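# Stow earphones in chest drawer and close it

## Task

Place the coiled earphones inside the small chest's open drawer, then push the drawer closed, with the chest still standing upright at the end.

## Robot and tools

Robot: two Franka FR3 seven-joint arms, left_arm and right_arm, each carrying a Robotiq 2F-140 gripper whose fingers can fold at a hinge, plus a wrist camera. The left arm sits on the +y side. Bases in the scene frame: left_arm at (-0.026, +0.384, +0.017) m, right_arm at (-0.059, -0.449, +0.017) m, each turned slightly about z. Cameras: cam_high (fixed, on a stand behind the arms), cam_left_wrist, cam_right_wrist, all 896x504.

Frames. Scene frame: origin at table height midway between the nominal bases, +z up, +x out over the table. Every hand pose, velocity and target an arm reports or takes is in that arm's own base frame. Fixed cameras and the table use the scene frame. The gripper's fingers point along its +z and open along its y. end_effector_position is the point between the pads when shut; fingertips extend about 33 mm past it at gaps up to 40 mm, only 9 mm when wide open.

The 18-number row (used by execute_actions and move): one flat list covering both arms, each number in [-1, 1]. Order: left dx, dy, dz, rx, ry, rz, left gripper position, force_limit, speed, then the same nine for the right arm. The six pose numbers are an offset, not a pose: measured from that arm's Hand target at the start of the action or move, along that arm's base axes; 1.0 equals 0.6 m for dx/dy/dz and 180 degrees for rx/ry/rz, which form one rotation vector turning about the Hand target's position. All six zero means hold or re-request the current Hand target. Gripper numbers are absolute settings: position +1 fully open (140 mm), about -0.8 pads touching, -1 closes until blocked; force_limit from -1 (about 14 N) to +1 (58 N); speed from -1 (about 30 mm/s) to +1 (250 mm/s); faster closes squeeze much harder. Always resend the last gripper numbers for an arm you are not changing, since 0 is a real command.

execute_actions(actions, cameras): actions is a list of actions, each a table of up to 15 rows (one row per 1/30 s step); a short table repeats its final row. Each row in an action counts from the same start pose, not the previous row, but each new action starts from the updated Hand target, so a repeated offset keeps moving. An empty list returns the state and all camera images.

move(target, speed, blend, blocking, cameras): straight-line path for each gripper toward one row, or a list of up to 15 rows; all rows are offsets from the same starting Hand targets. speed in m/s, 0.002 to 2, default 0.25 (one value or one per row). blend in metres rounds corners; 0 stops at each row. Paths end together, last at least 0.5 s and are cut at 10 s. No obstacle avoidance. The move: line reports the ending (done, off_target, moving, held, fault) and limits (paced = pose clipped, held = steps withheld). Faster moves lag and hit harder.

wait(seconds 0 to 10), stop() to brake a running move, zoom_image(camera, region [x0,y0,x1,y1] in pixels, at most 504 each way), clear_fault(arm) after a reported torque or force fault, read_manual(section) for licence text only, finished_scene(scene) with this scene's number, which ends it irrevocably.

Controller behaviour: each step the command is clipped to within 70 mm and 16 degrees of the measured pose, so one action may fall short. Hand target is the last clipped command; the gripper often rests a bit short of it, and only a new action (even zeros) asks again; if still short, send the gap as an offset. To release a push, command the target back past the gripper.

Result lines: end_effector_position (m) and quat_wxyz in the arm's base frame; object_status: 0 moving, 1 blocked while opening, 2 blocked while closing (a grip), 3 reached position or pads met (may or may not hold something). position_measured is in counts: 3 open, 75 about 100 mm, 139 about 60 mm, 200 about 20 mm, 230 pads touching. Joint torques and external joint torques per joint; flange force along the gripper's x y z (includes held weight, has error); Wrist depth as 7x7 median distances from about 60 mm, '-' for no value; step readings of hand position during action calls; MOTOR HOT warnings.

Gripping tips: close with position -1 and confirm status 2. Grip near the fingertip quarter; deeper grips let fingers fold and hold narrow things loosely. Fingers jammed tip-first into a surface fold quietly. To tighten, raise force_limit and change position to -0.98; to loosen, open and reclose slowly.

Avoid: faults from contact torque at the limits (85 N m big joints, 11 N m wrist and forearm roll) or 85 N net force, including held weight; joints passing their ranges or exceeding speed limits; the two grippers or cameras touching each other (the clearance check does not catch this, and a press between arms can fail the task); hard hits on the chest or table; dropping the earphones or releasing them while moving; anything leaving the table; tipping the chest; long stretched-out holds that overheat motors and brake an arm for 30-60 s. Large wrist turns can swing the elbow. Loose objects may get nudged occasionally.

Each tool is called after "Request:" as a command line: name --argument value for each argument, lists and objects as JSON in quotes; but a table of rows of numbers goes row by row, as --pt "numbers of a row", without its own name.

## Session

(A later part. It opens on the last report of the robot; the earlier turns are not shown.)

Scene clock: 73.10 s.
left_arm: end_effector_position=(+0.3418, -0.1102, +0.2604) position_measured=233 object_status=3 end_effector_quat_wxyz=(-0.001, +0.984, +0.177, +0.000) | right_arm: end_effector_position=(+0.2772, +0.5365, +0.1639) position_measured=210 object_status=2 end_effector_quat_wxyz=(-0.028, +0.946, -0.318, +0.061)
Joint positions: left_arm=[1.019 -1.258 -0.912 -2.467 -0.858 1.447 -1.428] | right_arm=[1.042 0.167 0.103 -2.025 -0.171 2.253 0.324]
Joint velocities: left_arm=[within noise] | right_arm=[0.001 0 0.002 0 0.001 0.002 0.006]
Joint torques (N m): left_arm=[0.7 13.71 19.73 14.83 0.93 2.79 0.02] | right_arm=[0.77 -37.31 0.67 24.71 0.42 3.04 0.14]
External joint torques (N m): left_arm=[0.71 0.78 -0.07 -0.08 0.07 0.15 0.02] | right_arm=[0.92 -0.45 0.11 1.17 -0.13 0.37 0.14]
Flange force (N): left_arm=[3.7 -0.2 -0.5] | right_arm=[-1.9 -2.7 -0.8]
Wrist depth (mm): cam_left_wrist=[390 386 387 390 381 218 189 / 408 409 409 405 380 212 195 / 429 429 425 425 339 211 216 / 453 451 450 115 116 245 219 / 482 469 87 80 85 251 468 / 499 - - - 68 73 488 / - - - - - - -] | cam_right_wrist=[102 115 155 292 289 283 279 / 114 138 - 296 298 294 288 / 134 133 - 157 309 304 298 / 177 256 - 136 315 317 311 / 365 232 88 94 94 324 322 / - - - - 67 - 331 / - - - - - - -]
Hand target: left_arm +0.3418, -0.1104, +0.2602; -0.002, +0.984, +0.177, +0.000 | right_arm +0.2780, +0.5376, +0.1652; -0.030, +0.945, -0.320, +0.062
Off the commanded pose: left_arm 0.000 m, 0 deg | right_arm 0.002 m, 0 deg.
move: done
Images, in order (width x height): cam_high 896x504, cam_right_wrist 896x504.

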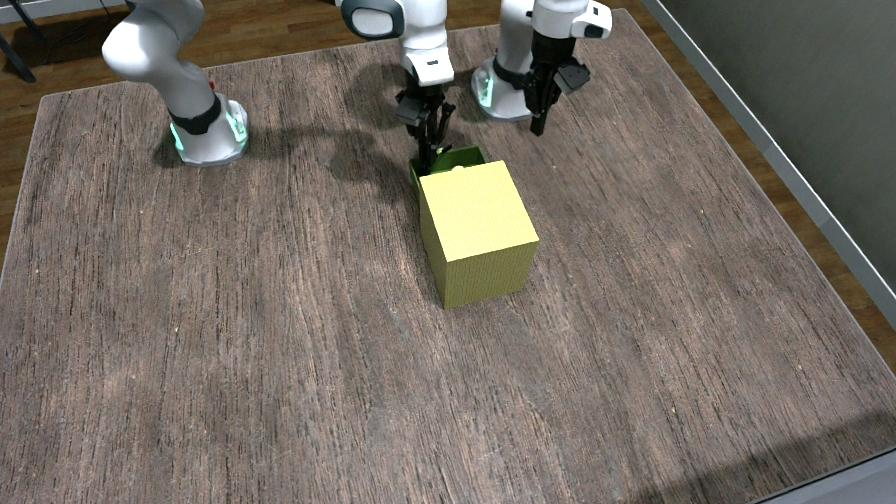

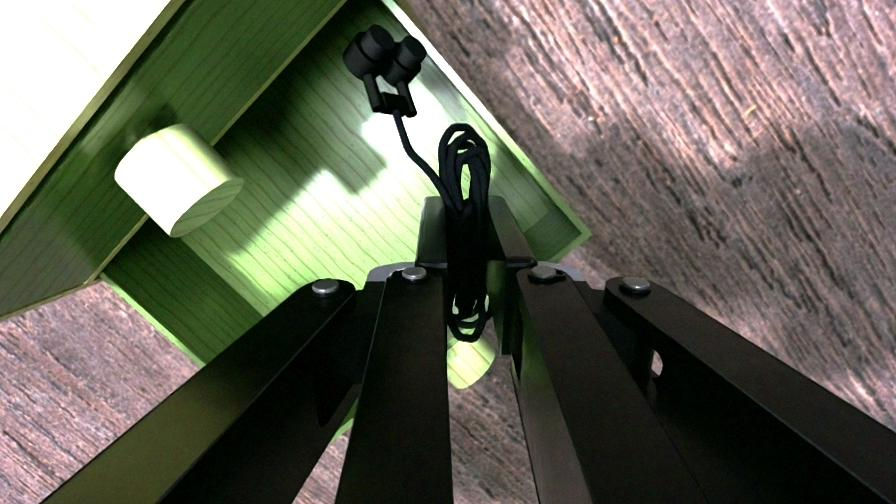

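Request:
zoom_image --camera "cam_high" --region '[370, 80, 520, 210]'

Request:
zoom_image --camera "cam_right_wrist" --region '[280, 0, 640, 400]'

Scaled by 3.360 from the camera's 896x504 image, which has a finer 1280x720 frame.

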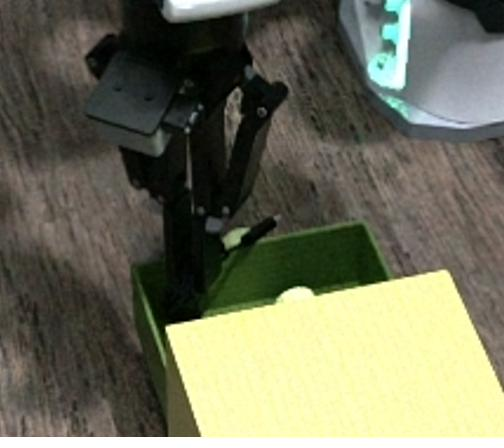

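Scaled by 1.260 from the camera's 896x504 image, which has a finer 1280x720 frame.

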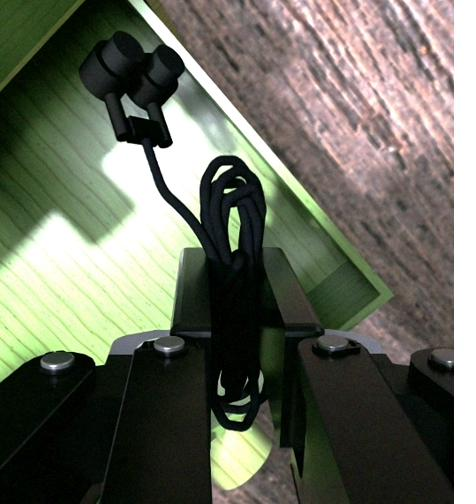

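Request:
move --target '[0,0,0,0,0,0,-1,-1,0, 0.0105,0.0492,-0.0333,0,0,0,-1,-0.5,-1]' --speed 0.12 --cameras '["cam_high","cam_right_wrist"]'

Scene clock: 76.47 s.
left_arm: end_effector_position=(+0.3418, -0.1102, +0.2604) position_measured=233 object_status=3 end_effector_quat_wxyz=(-0.001, +0.984, +0.177, +0.000) | right_arm: end_effector_position=(+0.2833, +0.5661, +0.1447) position_measured=210 object_status=2 end_effector_quat_wxyz=(-0.029, +0.946, -0.318, +0.061)
Joint positions: left_arm=[1.019 -1.258 -0.912 -2.467 -0.858 1.447 -1.428] | right_arm=[1.056 0.274 0.102 -1.929 -0.186 2.261 0.345]
Joint velocities: left_arm=[within noise] | right_arm=[0 0.001 0 0 -0.001 0.001 0.007]
Joint torques (N m): left_arm=[0.65 13.69 19.72 14.85 0.93 2.79 0.02] | right_arm=[1.01 -40.19 0.81 25.1 0.41 2.95 0.19]
External joint torques (N m): left_arm=[0.74 0.82 -0.07 -0.14 0.07 0.15 0.02] | right_arm=[1.04 -0.13 -0.27 1.7 -0.13 0.3 0.19]
Flange force (N): left_arm=[3.7 -0.3 -0.5] | right_arm=[-2.8 -6.0 -0.6]
Wrist depth (mm): cam_left_wrist=[388 390 385 385 382 210 189 / 410 406 407 406 380 203 198 / 431 426 428 424 327 210 209 / 453 451 447 115 303 250 219 / 477 469 87 80 85 79 467 / 500 - - - 68 73 488 / - - - - - - -] | cam_right_wrist=[- 101 137 206 269 265 260 / 101 108 - 212 285 274 269 / 121 120 227 - 227 285 281 / 156 209 234 136 226 296 291 / 343 197 88 94 94 304 302 / - - - - 67 - 310 / - - - - - - -]
Hand target: left_arm +0.3418, -0.1104, +0.2602; -0.002, +0.984, +0.177, +0.000 | right_arm +0.2843, +0.5672, +0.1452; -0.030, +0.945, -0.320, +0.062
Off the commanded pose: left_arm 0.000 m, 0 deg | right_arm 0.002 m, 0 deg.
move: done
Images, in order (width x height): cam_high 896x504, cam_right_wrist 896x504.

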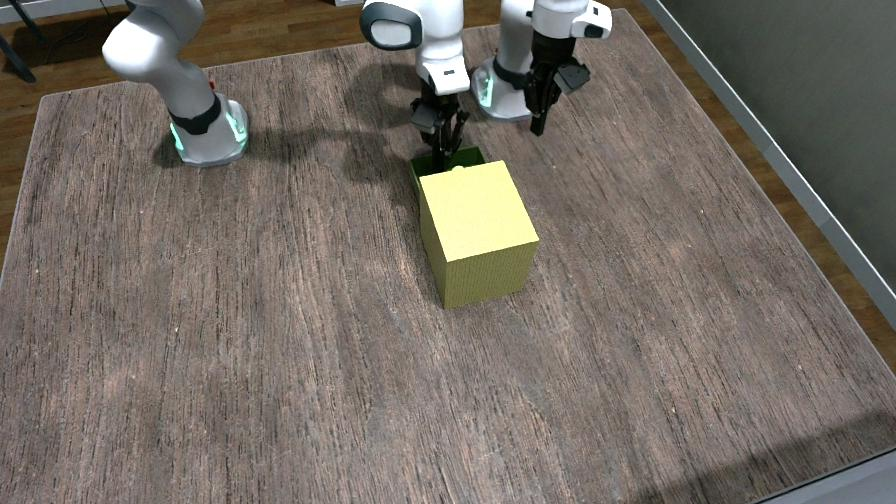

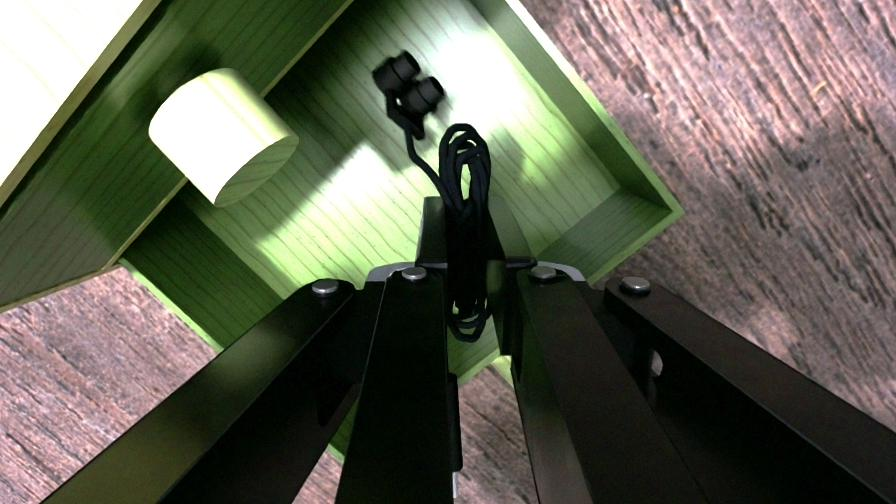

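Request:
zoom_image --camera "cam_right_wrist" --region '[360, 260, 600, 504]'

Request:
zoom_image --camera "cam_high" --region '[390, 90, 510, 190]'

Scaled by 2.066 from the camera's 896x504 image, which has a finer 1280x720 frame.

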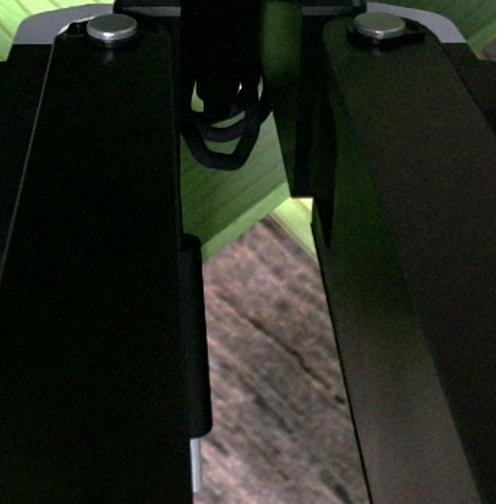

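Scaled by 4.200 from the camera's 896x504 image, which has a finer 1280x720 frame.

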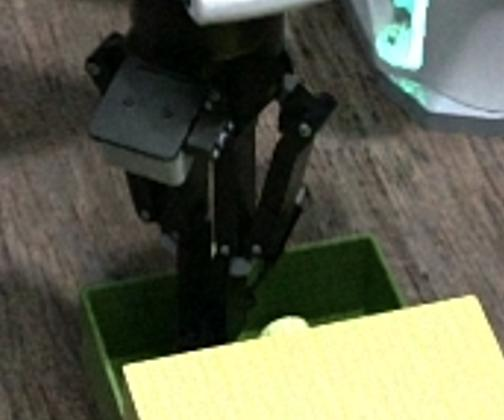

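Request:
zoom_image --camera "cam_high" --region '[430, 115, 490, 175]'

Scaled by 8.400 from the camera's 896x504 image, which has a finer 1280x720 frame.

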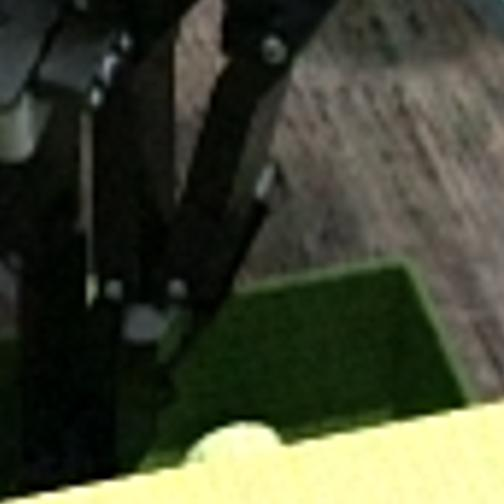

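Request:
move --pt "0 0 0 0 0 0 -1 -1 0 0 0 0.0667 0 0 0 -1 -0.5 -1" --pt "0 0 0 0 0 0 -1 -1 0 0.0182 0.0044 0.0667 0 0 -0.1111 -1 -0.5 -1" --blend '[0.01,0]' --speed 0.15 --cameras '["cam_high","cam_right_wrist"]'

Scene clock: 88.87 s.
left_arm: end_effector_position=(+0.3418, -0.1102, +0.2604) position_measured=233 object_status=3 end_effector_quat_wxyz=(-0.001, +0.984, +0.177, +0.000) | right_arm: end_effector_position=(+0.2956, +0.5700, +0.1856) position_measured=210 object_status=2 end_effector_quat_wxyz=(-0.020, +0.877, -0.476, +0.067)
Joint positions: left_arm=[1.019 -1.258 -0.912 -2.467 -0.858 1.447 -1.428] | right_arm=[1.123 0.285 0.029 -1.792 -0.168 2.1 0.657]
Joint velocities: left_arm=[within noise] | right_arm=[0.001 0 0.001 0 0 0 0.006]
Joint torques (N m): left_arm=[0.65 13.71 19.73 14.85 0.92 2.8 0] | right_arm=[1.05 -41.28 0.06 25.9 1 2.25 0.25]
External joint torques (N m): left_arm=[0.67 0.78 -0.13 -0.11 0.05 0.15 0] | right_arm=[0.88 -0.23 -0.55 1.99 0.48 -0.25 0.26]
Flange force (N): left_arm=[3.6 -0.1 -0.3] | right_arm=[-5.2 -6.7 -3.2]
Wrist depth (mm): cam_left_wrist=[389 388 388 387 384 214 189 / 408 406 408 404 380 200 198 / 427 426 424 424 327 209 208 / 452 448 450 115 302 218 219 / 474 472 87 80 85 251 469 / 502 - - - 68 73 489 / - - - - - - -] | cam_right_wrist=[125 123 144 308 308 301 297 / 129 128 167 - 257 313 306 / 134 133 157 158 260 323 317 / 140 141 194 124 336 335 328 / 148 145 88 94 94 343 342 / - - - - 67 - 351 / - - - - - - -]
Hand target: left_arm +0.3418, -0.1104, +0.2602; -0.002, +0.984, +0.177, +0.000 | right_arm +0.2952, +0.5698, +0.1852; -0.019, +0.875, -0.479, +0.066
Off the commanded pose: left_arm 0.000 m, 0 deg | right_arm 0.001 m, 0 deg.
move: done
Images, in order (width x height): cam_high 896x504, cam_right_wrist 896x504.

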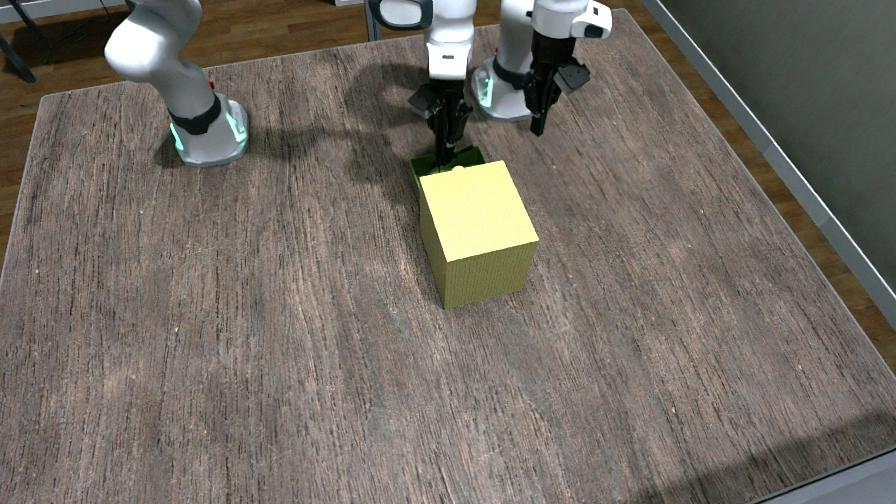

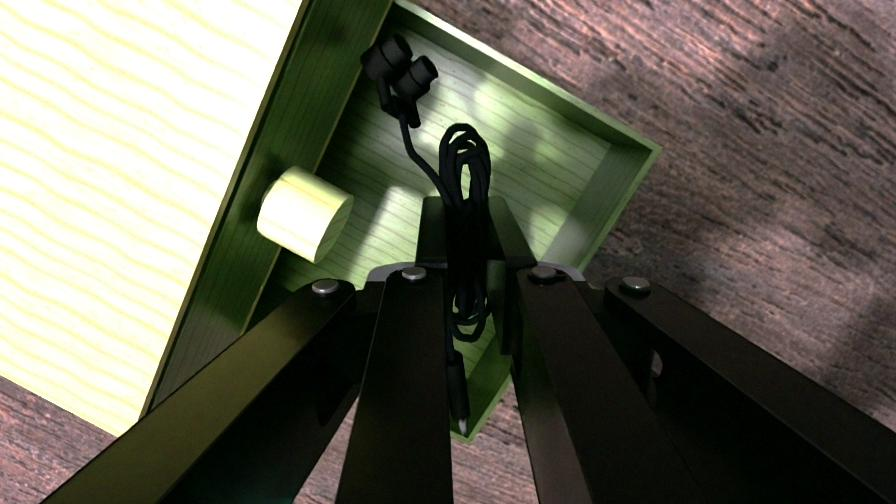

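Request:
move --target '[0,0,0,0,0,0,-1,-1,0, -0.0095,-0.0089,-0.1343,0,0,0,-1,-0.5,-1]' --speed 0.1 --cameras '["cam_high","cam_right_wrist"]'

Scene clock: 91.57 s.
left_arm: end_effector_position=(+0.3418, -0.1102, +0.2604) position_measured=233 object_status=3 end_effector_quat_wxyz=(-0.001, +0.984, +0.177, +0.000) | right_arm: end_effector_position=(+0.2885, +0.5633, +0.1036) position_measured=210 object_status=2 end_effector_quat_wxyz=(-0.017, +0.876, -0.477, +0.065)
Joint positions: left_arm=[1.019 -1.258 -0.912 -2.467 -0.858 1.447 -1.428] | right_arm=[1.128 0.361 0.023 -1.9 -0.186 2.276 0.695]
Joint velocities: left_arm=[within noise] | right_arm=[-0.001 0.001 -0.001 -0.001 -0.001 0.005 0.006]
Joint torques (N m): left_arm=[0.66 13.68 19.71 14.83 0.91 2.8 -0.06] | right_arm=[1.05 -42.74 0.18 23.94 0.4 2.84 0.2]
External joint torques (N m): left_arm=[0.79 0.81 -0.13 -0.21 0.06 0.16 -0.06] | right_arm=[1.17 -0.57 -0.25 1.28 -0.12 0.36 0.21]
Flange force (N): left_arm=[3.8 -0.2 -0.2] | right_arm=[-3.1 -1.9 -0.9]
Wrist depth (mm): cam_left_wrist=[390 387 387 388 381 229 190 / 410 407 404 404 379 202 200 / 427 430 425 424 328 209 209 / 451 451 447 115 342 249 211 / 475 470 87 80 85 239 471 / 500 - - - 68 73 493 / - - - - - - -] | cam_right_wrist=[- 95 - 146 232 229 225 / - 108 179 - 144 236 232 / 97 111 - 157 - 240 241 / - - - 118 147 253 250 / - 90 88 161 94 262 260 / - - - - 67 - 267 / - - - - - - -]
Hand target: left_arm +0.3418, -0.1104, +0.2602; -0.002, +0.984, +0.177, +0.000 | right_arm +0.2895, +0.5645, +0.1046; -0.019, +0.875, -0.479, +0.066
Off the commanded pose: left_arm 0.000 m, 0 deg | right_arm 0.002 m, 0 deg.
move: done
Images, in order (width x height): cam_high 896x504, cam_right_wrist 896x504.

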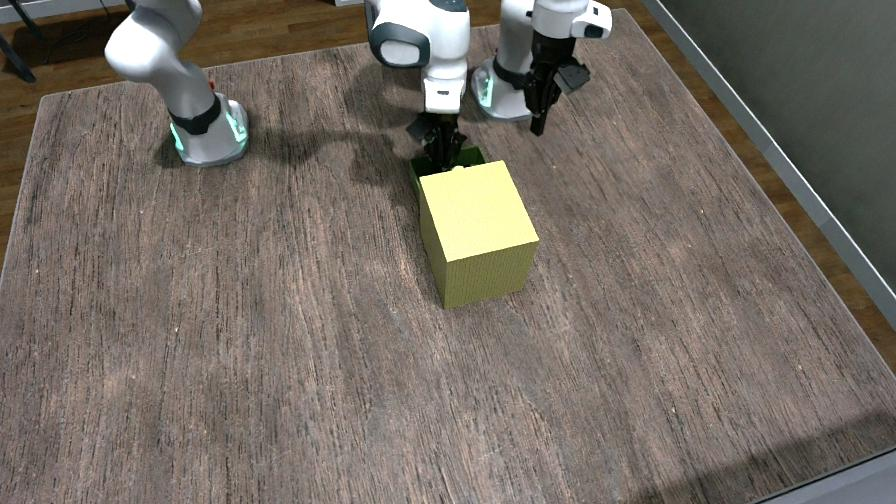

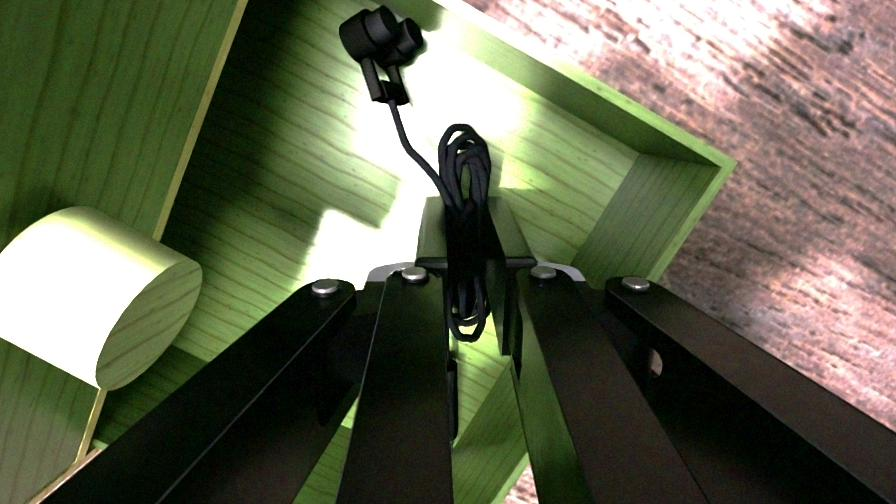

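Request:
move --pt "0 0 0 0 0 0 -1 -1 0 0 0 -0.01 0 0 0 -1 -0.5 -1" --pt "0 0 0 0 0 0 -1 -1 0 0 0 -0.01 0 0 0 -0.3 -0.5 -0.9" --speed 0.08 --cameras '["cam_right_wrist"]'

Scene clock: 94.23 s.
left_arm: end_effector_position=(+0.3418, -0.1102, +0.2604) position_measured=233 object_status=3 end_effector_quat_wxyz=(-0.001, +0.984, +0.177, +0.000) | right_arm: end_effector_position=(+0.2889, +0.5643, +0.0991) position_measured=167 object_status=0 end_effector_quat_wxyz=(-0.018, +0.876, -0.478, +0.065)
Joint positions: left_arm=[1.019 -1.258 -0.912 -2.467 -0.858 1.447 -1.428] | right_arm=[1.128 0.368 0.022 -1.903 -0.188 2.289 0.699]
Joint torques (N m): left_arm=[0.68 13.67 19.7 14.84 0.94 2.8 -0.01] | right_arm=[0.96 -42.46 0.22 23.6 0.38 2.8 0.2]
External joint torques (N m): left_arm=[0.8 0.75 -0.13 -0.2 0.09 0.16 -0.01] | right_arm=[0.91 -0.13 -0.38 1.03 -0.15 0.31 0.21]
Flange force (N): left_arm=[3.7 -0.3 -0.2] | right_arm=[-3.0 -2.2 0.0]
Wrist depth (mm): cam_left_wrist=[390 390 386 387 384 215 189 / 408 408 405 406 396 204 196 / 430 429 426 424 323 - 209 / 453 451 447 115 302 219 219 / 482 476 87 80 85 250 464 / 504 - - - 68 73 491 / - - - - - - -] | cam_right_wrist=[- 95 165 149 227 224 220 / - 106 172 - 145 230 228 / 96 182 179 169 - 236 236 / - 187 185 166 117 250 245 / - 79 94 180 - 92 253 / - 79 - - - 73 70 / - - - 209 - - -]
Hand target: left_arm +0.3418, -0.1104, +0.2602; -0.002, +0.984, +0.177, +0.000 | right_arm +0.2895, +0.5645, +0.0986; -0.019, +0.875, -0.479, +0.066
Off the commanded pose: left_arm 0.000 m, 0 deg | right_arm 0.001 m, 0 deg.
move: done
Images, in order (width x height): cam_right_wrist 896x504.

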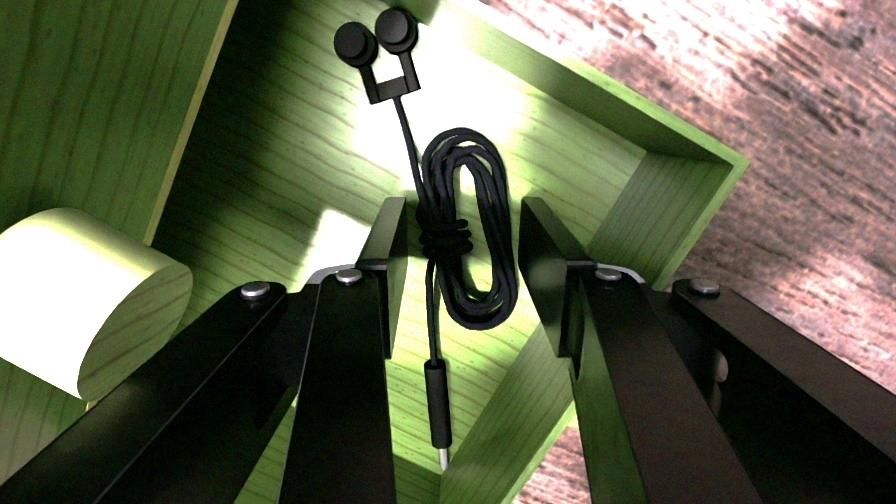

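Request:
move --target '[0.0303,0.184,0.2663,0,0,0.159,-1,-1,0, 0,0,0.14,0,0,0,-0.3,-0.5,-0.9]' --speed 0.2 --cameras '["cam_high","cam_right_wrist"]'

Scene clock: 97.97 s.
left_arm: end_effector_position=(+0.3624, -0.0171, +0.3937) position_measured=233 object_status=3 end_effector_quat_wxyz=(-0.002, +0.936, +0.352, +0.011) | right_arm: end_effector_position=(+0.2905, +0.5646, +0.1794) position_measured=167 object_status=3 end_effector_quat_wxyz=(-0.020, +0.874, -0.481, +0.067)
Joint positions: left_arm=[1.332 -1.108 -0.73 -2.151 -0.683 1.274 -1.588] | right_arm=[1.128 0.27 0.027 -1.829 -0.17 2.122 0.678]
Joint velocities: left_arm=[within noise] | right_arm=[0.001 0 0 -0.001 0.001 -0.005 -0.002]
Joint torques (N m): left_arm=[0.32 13.36 17.94 15.57 0.75 2.89 -0.02] | right_arm=[0.23 -41.17 0.73 25.45 1.05 2.25 -0.28]
External joint torques (N m): left_arm=[0.35 0.81 -0.06 -0.7 -0.07 0.2 -0.02] | right_arm=[0 -0.37 0.11 1.46 0.52 -0.27 -0.27]
Flange force (N): left_arm=[1.7 -0.6 1.1] | right_arm=[-2.5 -5.1 -2.8]
Wrist depth (mm): cam_left_wrist=[512 509 514 513 508 510 514 / 535 539 539 539 534 527 529 / 558 556 563 558 557 423 - / 587 593 584 115 447 - - / 618 610 87 80 85 - 590 / 652 - - - 68 73 645 / - - - - - - -] | cam_right_wrist=[119 117 151 304 302 295 290 / 123 123 245 249 306 306 301 / 128 127 156 - 216 318 311 / 134 148 149 258 138 328 323 / 139 79 94 274 - 92 333 / - 79 - 271 - 73 70 / - - - 391 - - -]
Hand target: left_arm +0.3630, -0.0177, +0.3933; -0.002, +0.937, +0.350, +0.012 (not the last commanded pose) | right_arm +0.2895, +0.5645, +0.1797; -0.019, +0.875, -0.479, +0.066 (not the last commanded pose)
Off the commanded pose: left_arm 0.031 m, 8 deg | right_arm 0.003 m, 0 deg.
move: held (left_arm; a check stopped the path); limits=held
pose unreachable (left arm): on one or more control steps of this call, first in action 0 (counted from 0), this arm could not follow its commanded pose, so it was not sent that pose on those steps. It may still have moved: this result reports where it is.
cause: moving toward the commanded pose would bring a part of the arm too close to another arm (a part of this arm just beyond joint 4 (elbow) and a part of the right arm just beyond its joint 5 (forearm roll), along the way the arms are being sent, or toward where that arm still pushes).
Images, in order (width x height): cam_high 896x504, cam_right_wrist 896x504.

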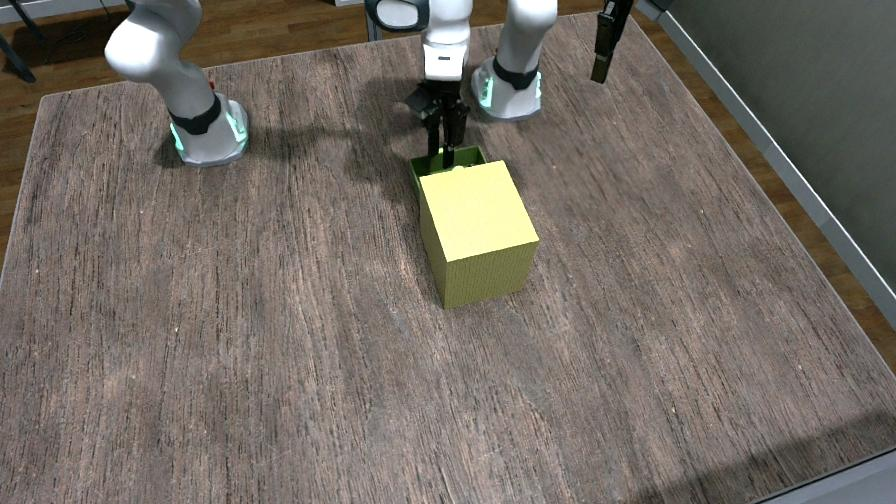

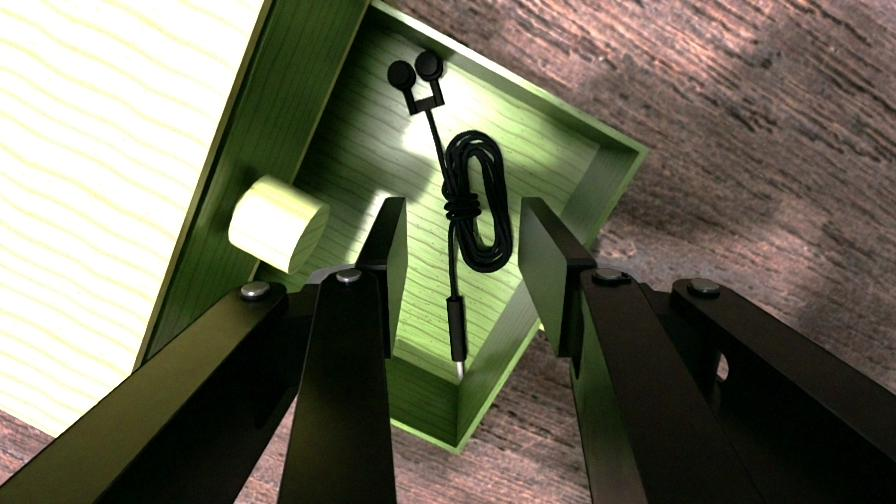

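Request:
move --target '[0,0,0,0,0,0,-1,-1,0, -0.2067,-0.2773,0.0389,-0.0351,0.0019,0.3403,-1,-1,-0.3]' --speed 0.3

Scene clock: 103.60 s.
left_arm: end_effector_position=(+0.3624, -0.0171, +0.3937) position_measured=233 object_status=3 end_effector_quat_wxyz=(-0.002, +0.936, +0.352, +0.011) | right_arm: end_effector_position=(+0.2865, +0.5593, +0.1785) position_measured=233 object_status=3 end_effector_quat_wxyz=(-0.017, +0.877, -0.475, +0.067)
Joint positions: left_arm=[1.332 -1.108 -0.73 -2.151 -0.683 1.274 -1.588] | right_arm=[1.127 0.257 0.03 -1.849 -0.17 2.122 0.666]
Joint torques (N m): left_arm=[0.19 13.37 17.91 15.54 0.76 2.89 0.03] | right_arm=[0.37 -40.15 0.37 25.54 0.71 2.51 0.05]
External joint torques (N m): left_arm=[0.15 0.72 -0.12 -0.62 -0.07 0.2 0.03] | right_arm=[0.5 0.11 0.05 1.64 0.2 0.01 0.06]
Flange force (N): left_arm=[1.4 -0.6 1.2] | right_arm=[-4.4 -5.9 -1.9]
Wrist depth (mm): cam_left_wrist=[511 510 517 514 513 514 515 / 539 535 536 539 540 536 533 / 561 562 562 551 567 414 348 / 589 589 582 115 452 365 362 / 624 616 87 80 85 375 - / 645 - - - 68 73 640 / - - - - - - -] | cam_right_wrist=[117 116 149 306 302 297 290 / 122 121 179 - 311 307 301 / 127 132 258 248 - 319 311 / 132 150 168 123 331 330 322 / 137 167 - 88 88 340 335 / 146 - - - 70 - 347 / - - - - - - -]
Hand target: left_arm +0.3630, -0.0177, +0.3933; -0.002, +0.937, +0.350, +0.012 | right_arm +0.2873, +0.5594, +0.1783; -0.017, +0.876, -0.477, +0.067 (not the last commanded pose)
Off the commanded pose: left_arm 0.001 m, 0 deg | right_arm 0.203 m, 61 deg.
move: held (right_arm; a check stopped the path); limits=held
pose unreachable (right arm): on one or more control steps of this call, first in action 0 (counted from 0), this arm could not follow its commanded pose, so it was not sent that pose on those steps. It may still have moved: this result reports where it is.
cause: moving toward the commanded pose would bring a part of the arm too close to another arm (a part of this arm just beyond joint 5 (forearm roll) and a part of the left arm just beyond its joint 4 (elbow), under 1 mm apart when this arm was first held).

Request:
move --pt "0 0 0 0 0 0 -1 -1 0 0.0263 -0.1657 0.02 0 0 0 -1 -1 -0.3" --pt "0 0 0 0 0 0 -1 -1 0 -0.203 -0.2688 0.0412 -0.0351 0.0019 0.3403 -1 -1 -0.3" --blend '[0.03,0]' --speed 0.3

Scene clock: 108.63 s.
left_arm: end_effector_position=(+0.3624, -0.0171, +0.3937) position_measured=233 object_status=3 end_effector_quat_wxyz=(-0.002, +0.936, +0.352, +0.011) | right_arm: end_effector_position=(+0.1652, +0.3989, +0.2026) position_measured=233 object_status=3 end_effector_quat_wxyz=(-0.002, +0.997, +0.037, +0.071)
Joint positions: left_arm=[1.332 -1.108 -0.73 -2.151 -0.683 1.274 -1.588] | right_arm=[1.354 -0.379 -0.095 -2.531 -0.207 2.196 -0.261]
Joint velocities: left_arm=[within noise] | right_arm=[0 0 -0.001 0.001 0 0.001 -0.006]
Joint torques (N m): left_arm=[0.22 13.37 17.85 15.55 0.76 2.9 0.01] | right_arm=[1.05 -19.27 0.3 24.73 0.41 2.36 -0.2]
External joint torques (N m): left_arm=[0.26 0.86 -0.09 -0.75 -0.05 0.21 0.01] | right_arm=[1.06 -1.06 -0.34 0.96 -0.14 -0.3 -0.2]
Flange force (N): left_arm=[1.7 -0.7 1.3] | right_arm=[0.2 0.5 -3.9]
Wrist depth (mm): cam_left_wrist=[512 512 512 509 514 512 512 / 535 535 539 534 532 527 534 / 563 559 561 556 558 413 - / 587 587 586 115 477 - - / 619 621 87 80 85 380 383 / 647 - - - 68 73 647 / - - - - - - -] | cam_right_wrist=[258 262 333 335 336 339 341 / 338 340 344 346 346 349 351 / 350 352 355 355 358 361 363 / 362 363 365 124 369 373 377 / 373 373 - 88 88 384 387 / 384 - - - 70 - - / - - - - - - -]
Hand target: left_arm +0.3630, -0.0177, +0.3933; -0.002, +0.937, +0.350, +0.012 | right_arm +0.1655, +0.3982, +0.2031; -0.002, +0.997, +0.040, +0.072
Off the commanded pose: left_arm 0.001 m, 0 deg | right_arm 0.001 m, 0 deg.
move: done

Request:
move --target '[0.0283,0.2233,-0.1,-0.3135,-0.3744,-0.0174,-1,-1,0, 0,0,0,0,0,0,-1,-1,-0.3]' --speed 0.3

Scene clock: 113.13 s.
left_arm: end_effector_position=(+0.3796, +0.1166, +0.3321) position_measured=233 object_status=3 end_effector_quat_wxyz=(+0.603, +0.677, +0.239, +0.348) | right_arm: end_effector_position=(+0.1652, +0.3989, +0.2026) position_measured=233 object_status=3 end_effector_quat_wxyz=(-0.002, +0.997, +0.038, +0.071)
Joint positions: left_arm=[1.095 -0.271 0.116 -2.734 -1.261 1.406 -0.467] | right_arm=[1.354 -0.379 -0.095 -2.531 -0.207 2.196 -0.264]
Joint velocities: left_arm=[0.001 0 -0.001 -0.001 0 0.002 0.007] | right_arm=[within noise]
Joint torques (N m): left_arm=[0.39 -15.05 0.36 18.91 -1.88 -2.22 0.31] | right_arm=[0.39 -19.21 0.71 24.83 0.56 2.38 -0.19]
External joint torques (N m): left_arm=[0.35 1.48 0.31 0.85 -0.22 -0.23 0.21] | right_arm=[0.27 -0.97 -0.08 1.1 0.01 -0.28 -0.19]
Flange force (N): left_arm=[5.7 -5.5 -3.3] | right_arm=[0.7 0.1 -3.8]
Wrist depth (mm): cam_left_wrist=[435 626 - - - 1502 - / 419 599 928 - - 2232 2338 / 414 566 935 2174 - - 2294 / 395 551 939 111 102 - 2316 / 385 473 87 80 85 - - / 361 - - - 68 73 - / - - - - - - -] | cam_right_wrist=[260 333 333 336 336 339 341 / 340 340 344 346 347 349 353 / 349 352 354 356 358 363 363 / 362 364 366 123 370 374 377 / 374 374 - 88 88 386 388 / 384 - - - 70 - - / - - - - - - -]
Hand target: left_arm +0.3800, +0.1163, +0.3333; +0.603, +0.677, +0.235, +0.351 | right_arm +0.1655, +0.3982, +0.2031; -0.002, +0.997, +0.040, +0.072
Off the commanded pose: left_arm 0.001 m, 1 deg | right_arm 0.001 m, 0 deg.
move: done

Request:
move --pt "0 0 0 0 0 0 -1 -1 0 -0.0173 0.309 -0.075 0 0 0 -1 -1 -0.3" --pt "0 0 0 0 0 0 -1 -1 0 0.0077 0.3105 -0.1535 0 0 0 -1 -1 -0.3" --blend '[0.02,0]' --speed 0.25 --cameras '["cam_high","cam_right_wrist"]'

Scene clock: 115.57 s.
left_arm: end_effector_position=(+0.3796, +0.1166, +0.3322) position_measured=233 object_status=3 end_effector_quat_wxyz=(+0.602, +0.677, +0.238, +0.349) | right_arm: end_effector_position=(+0.1696, +0.5827, +0.1094) position_measured=233 object_status=3 end_effector_quat_wxyz=(+0.001, +0.996, +0.044, +0.071)
Joint positions: left_arm=[1.095 -0.271 0.116 -2.733 -1.261 1.406 -0.465] | right_arm=[1.396 0.273 -0.057 -2.021 -0.169 2.323 -0.204]
Joint velocities: left_arm=[within noise] | right_arm=[-0.001 -0.001 0 0 0 0.005 0.001]
Joint torques (N m): left_arm=[0.54 -15 0.14 18.99 -1.89 -2.23 0.32] | right_arm=[0.44 -40.01 -0.31 24.17 0.89 2.92 0.16]
External joint torques (N m): left_arm=[0.58 1.66 0.16 0.86 -0.22 -0.23 0.21] | right_arm=[0.58 -0.67 0.1 1.75 0.35 0.33 0.15]
Flange force (N): left_arm=[6.1 -6.1 -3.5] | right_arm=[0.8 -4.8 -1.5]
Wrist depth (mm): cam_left_wrist=[437 631 1354 - 1835 1652 - / 423 604 1745 - - - - / 410 568 1011 2294 - - 2555 / 399 542 863 109 96 3218 - / 385 485 87 80 85 75 - / 361 - - - 68 73 2429 / - - - - - - -] | cam_right_wrist=[239 244 - - - 252 252 / 248 249 251 256 256 257 260 / 255 257 259 260 264 266 269 / 263 266 267 123 272 275 278 / 272 272 - 88 88 283 288 / 277 - - - 70 - 296 / - - - - - - -]
Hand target: left_arm +0.3800, +0.1163, +0.3333; +0.603, +0.677, +0.235, +0.351 | right_arm +0.1701, +0.5845, +0.1110; -0.002, +0.997, +0.040, +0.072
Off the commanded pose: left_arm 0.001 m, 0 deg | right_arm 0.002 m, 1 deg.
move: done
Images, in order (width x height): cam_high 896x504, cam_right_wrist 896x504.

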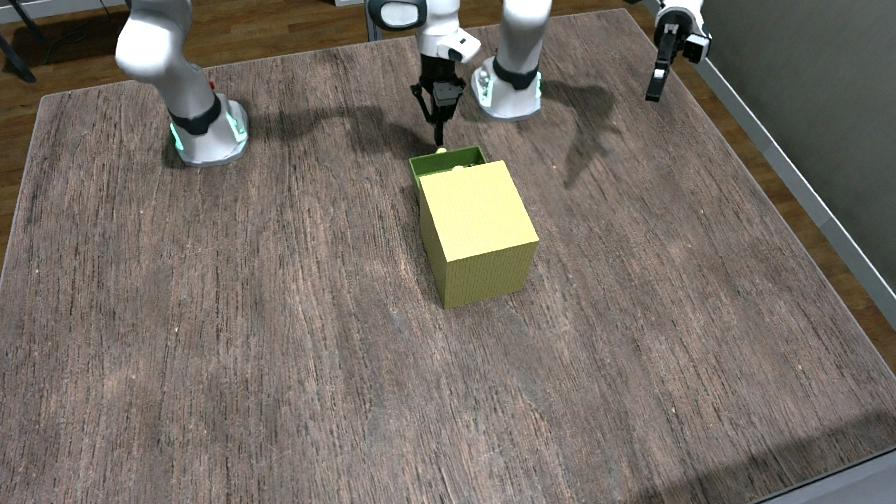

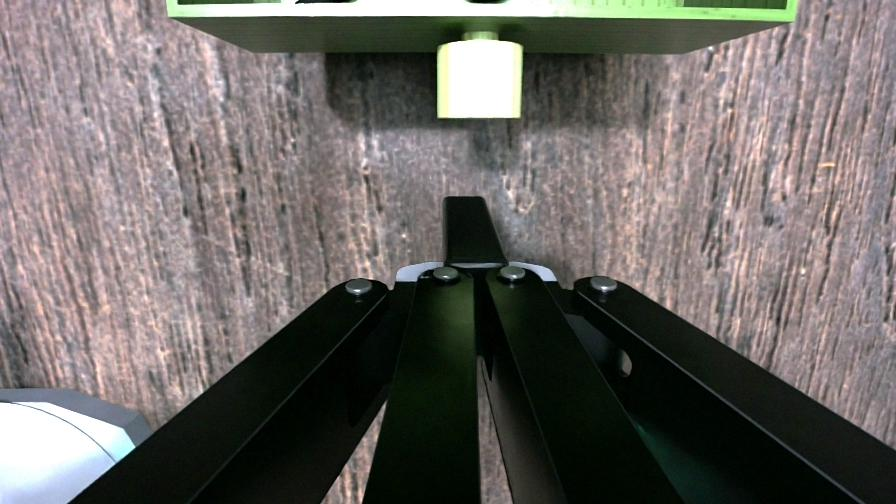

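Request:
move --pt "0 0 0 0 0 0 -1 -1 0 0.0423 -0.0087 0 0 0 0 -1 -1 -0.3" --pt "0 0 0 0 0 0 -1 -1 0 0.234 0.0025 0 0 0 0 -1 -1 -0.3" --blend '[0.01,0]' --speed '[0.08,0.07]' --cameras '["cam_high","cam_right_wrist"]'

Scene clock: 119.60 s.
left_arm: end_effector_position=(+0.3796, +0.1166, +0.3322) position_measured=233 object_status=3 end_effector_quat_wxyz=(+0.602, +0.677, +0.238, +0.349) | right_arm: end_effector_position=(+0.3109, +0.5863, +0.1116) position_measured=233 object_status=3 end_effector_quat_wxyz=(-0.003, +0.997, +0.037, +0.072)
Joint positions: left_arm=[1.095 -0.271 0.116 -2.733 -1.261 1.406 -0.465] | right_arm=[1.182 0.4 -0.059 -1.833 -0.138 2.299 -0.428]
Joint velocities: left_arm=[within noise] | right_arm=[0 0 0.001 0 -0.001 0 -0.006]
Joint torques (N m): left_arm=[0.57 -15.07 0.1 18.92 -1.88 -2.24 0.32] | right_arm=[-0.13 -43.72 -0.05 24.87 0.77 2.42 -0.17]
External joint torques (N m): left_arm=[0.57 1.56 0.08 0.81 -0.21 -0.25 0.21] | right_arm=[-0.2 0.15 0.33 1.68 0.19 -0.31 -0.17]
Flange force (N): left_arm=[5.7 -5.7 -3.3] | right_arm=[4.6 -7.2 -1.0]
Wrist depth (mm): cam_left_wrist=[438 631 - - - 1652 - / 423 603 1024 - - 2193 - / 414 572 1007 2155 - 2784 - / 398 546 869 111 116 - - / 387 473 87 80 85 - 2636 / 360 - - - 68 73 - / - - - - - - -] | cam_right_wrist=[- 96 99 - 90 91 104 / 251 255 169 - 254 257 259 / 259 260 262 145 266 266 269 / 266 268 269 124 272 275 277 / 275 276 - 88 88 283 287 / 283 - - - 70 - 296 / - - - - - - -]
Hand target: left_arm +0.3800, +0.1163, +0.3333; +0.603, +0.677, +0.235, +0.351 | right_arm +0.3105, +0.5860, +0.1110; -0.002, +0.997, +0.040, +0.072
Off the commanded pose: left_arm 0.001 m, 0 deg | right_arm 0.001 m, 0 deg.
move: done
Images, in order (width x height): cam_high 896x504, cam_right_wrist 896x504.

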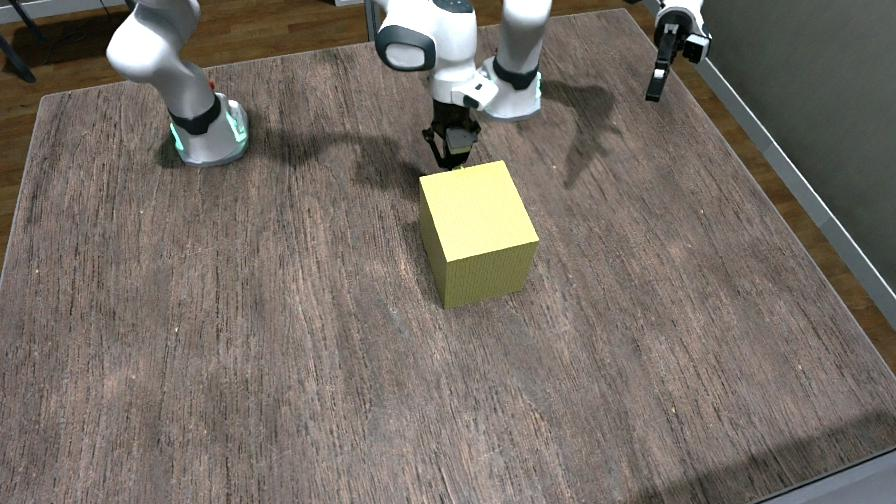

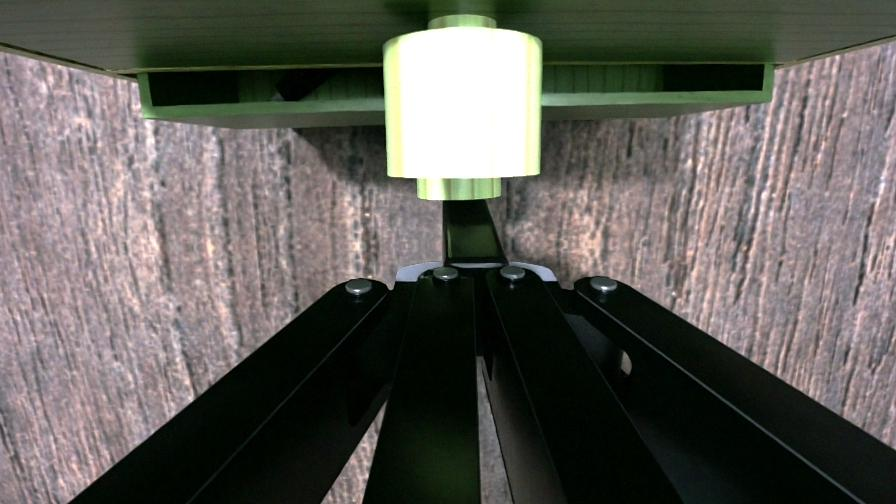

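Request:
move --target '[0,0,0,0,0,0,-1,-1,0, 0.02,0.0012,0,0,0,0,-1,-1,-0.3]' --speed 0.04 --cameras '["cam_right_wrist"]'

Scene clock: 121.00 s.
left_arm: end_effector_position=(+0.3796, +0.1166, +0.3322) position_measured=233 object_status=3 end_effector_quat_wxyz=(+0.602, +0.677, +0.238, +0.349) | right_arm: end_effector_position=(+0.3222, +0.5875, +0.1117) position_measured=233 object_status=3 end_effector_quat_wxyz=(-0.003, +0.997, +0.038, +0.073)
Joint positions: left_arm=[1.095 -0.271 0.116 -2.733 -1.261 1.406 -0.465] | right_arm=[1.166 0.416 -0.057 -1.807 -0.136 2.293 -0.447]
Joint velocities: left_arm=[within noise] | right_arm=[0 -0.001 0.002 0.001 0 -0.001 -0.005]
Joint torques (N m): left_arm=[0.6 -14.96 0.1 18.93 -1.87 -2.23 0.32] | right_arm=[-0.76 -44.22 -0.57 25.03 0.83 2.44 -0.19]
External joint torques (N m): left_arm=[0.57 1.62 0.06 0.83 -0.2 -0.25 0.21] | right_arm=[-0.8 0.24 -0.17 1.72 0.25 -0.31 -0.19]
Flange force (N): left_arm=[5.9 -5.9 -3.4] | right_arm=[5.8 -7.2 -0.7]
Wrist depth (mm): cam_left_wrist=[438 634 - - - 1620 - / 421 601 908 - - - - / 415 578 949 1998 - - - / 403 542 863 109 - - 3177 / 384 486 87 80 85 2881 - / 361 - - - 68 73 - / - - - - - - -] | cam_right_wrist=[- - - - - - - / 252 254 142 - 116 260 262 / 258 260 261 74 265 267 269 / 266 268 270 113 273 276 278 / 276 277 - 88 88 283 288 / 284 - - - 70 - 297 / - - - - - - -]
Hand target: left_arm +0.3800, +0.1163, +0.3333; +0.603, +0.677, +0.235, +0.351 | right_arm +0.3225, +0.5867, +0.1110; -0.002, +0.997, +0.040, +0.072
Off the commanded pose: left_arm 0.001 m, 0 deg | right_arm 0.001 m, 0 deg.
move: done
Images, in order (width x height): cam_right_wrist 896x504.

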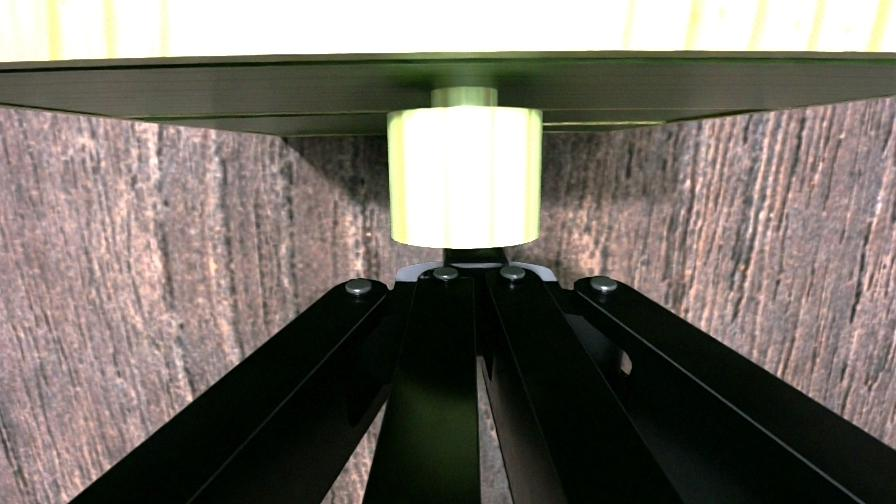

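Request:
zoom_image --camera "cam_right_wrist" --region '[200, 40, 700, 260]'

Scaled by 1.008 from the camera's 896x504 image, which has a finer 1280x720 frame.

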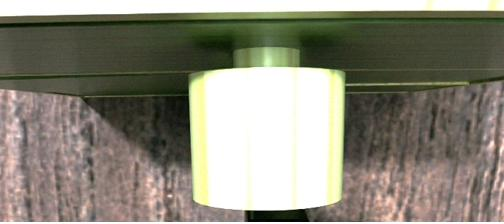

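Request:
move --target '[0,0,0,0,0,0,-1,-1,0, 0.01,0.0006,0,0,0,0,-1,-1,-0.3]' --speed 0.03 --cameras '["cam_right_wrist"]'

Scene clock: 122.20 s.
left_arm: end_effector_position=(+0.3796, +0.1166, +0.3322) position_measured=233 object_status=3 end_effector_quat_wxyz=(+0.602, +0.677, +0.238, +0.349) | right_arm: end_effector_position=(+0.3232, +0.5886, +0.1117) position_measured=233 object_status=3 end_effector_quat_wxyz=(-0.002, +0.997, +0.041, +0.071)
Joint positions: left_arm=[1.095 -0.271 0.116 -2.733 -1.261 1.406 -0.465] | right_arm=[1.161 0.423 -0.053 -1.795 -0.133 2.284 -0.456]
Joint velocities: left_arm=[within noise] | right_arm=[-0.003 -0.001 0.001 0.002 0 -0.002 -0.008]
Joint torques (N m): left_arm=[0.6 -15.02 0.16 18.97 -1.9 -2.24 0.35] | right_arm=[-2.71 -43.7 -3.18 25.65 0.4 3.21 -0.18]
External joint torques (N m): left_arm=[0.64 1.64 0.18 0.86 -0.23 -0.24 0.25] | right_arm=[-2.49 1.02 -2.6 2.3 -0.18 0.48 -0.19]
Flange force (N): left_arm=[5.9 -6.1 -3.6] | right_arm=[9.8 -8.6 2.2]
Wrist depth (mm): cam_left_wrist=[442 632 - - 1641 1641 1757 / 424 601 976 2031 - - 2100 / 416 570 991 2015 - 2429 2136 / 398 543 946 109 - - - / 386 488 87 80 85 75 - / 358 - - - 68 73 - / - - - - - - -] | cam_right_wrist=[- - - - - - - / - 253 98 - 173 262 263 / 258 259 262 74 265 268 270 / 266 268 270 - 273 276 278 / 275 276 - 88 88 285 288 / 284 - - - 70 - 298 / - - - - - - -]
Hand target: left_arm +0.3800, +0.1163, +0.3333; +0.603, +0.677, +0.235, +0.351 | right_arm +0.3285, +0.5870, +0.1110; -0.002, +0.997, +0.040, +0.072
Off the commanded pose: left_arm 0.001 m, 0 deg | right_arm 0.006 m, 0 deg.
move: off_target (right_arm)
Images, in order (width x height): cam_right_wrist 896x504.

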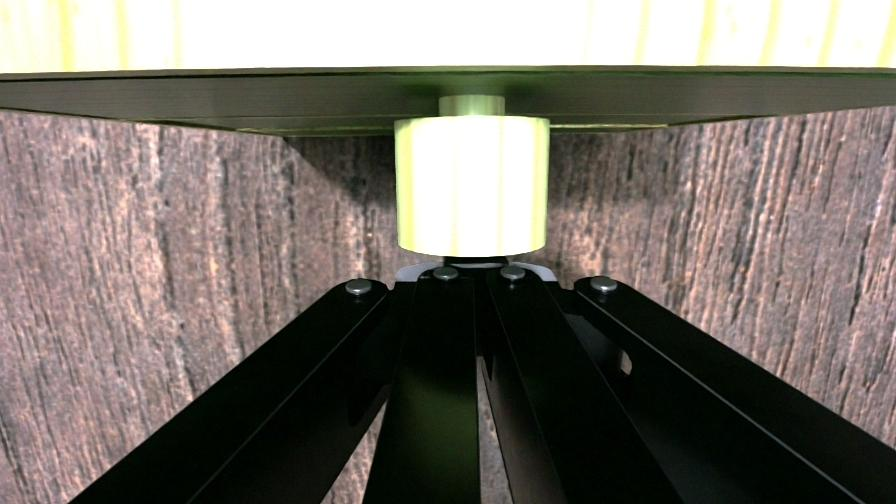

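Request:
zoom_image --camera "cam_right_wrist" --region '[520, 80, 720, 160]'

Request:
zoom_image --camera "cam_right_wrist" --region '[200, 80, 400, 160]'

Scaled by 2.520 from the camera's 896x504 image, which has a finer 1280x720 frame.

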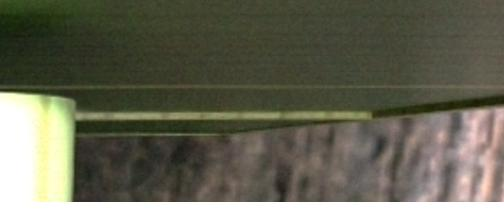

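Scaled by 2.520 from the camera's 896x504 image, which has a finer 1280x720 frame.

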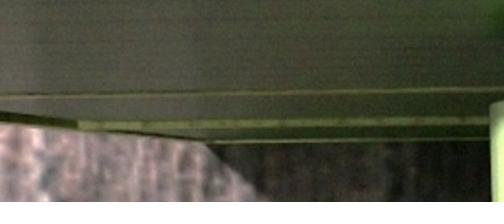

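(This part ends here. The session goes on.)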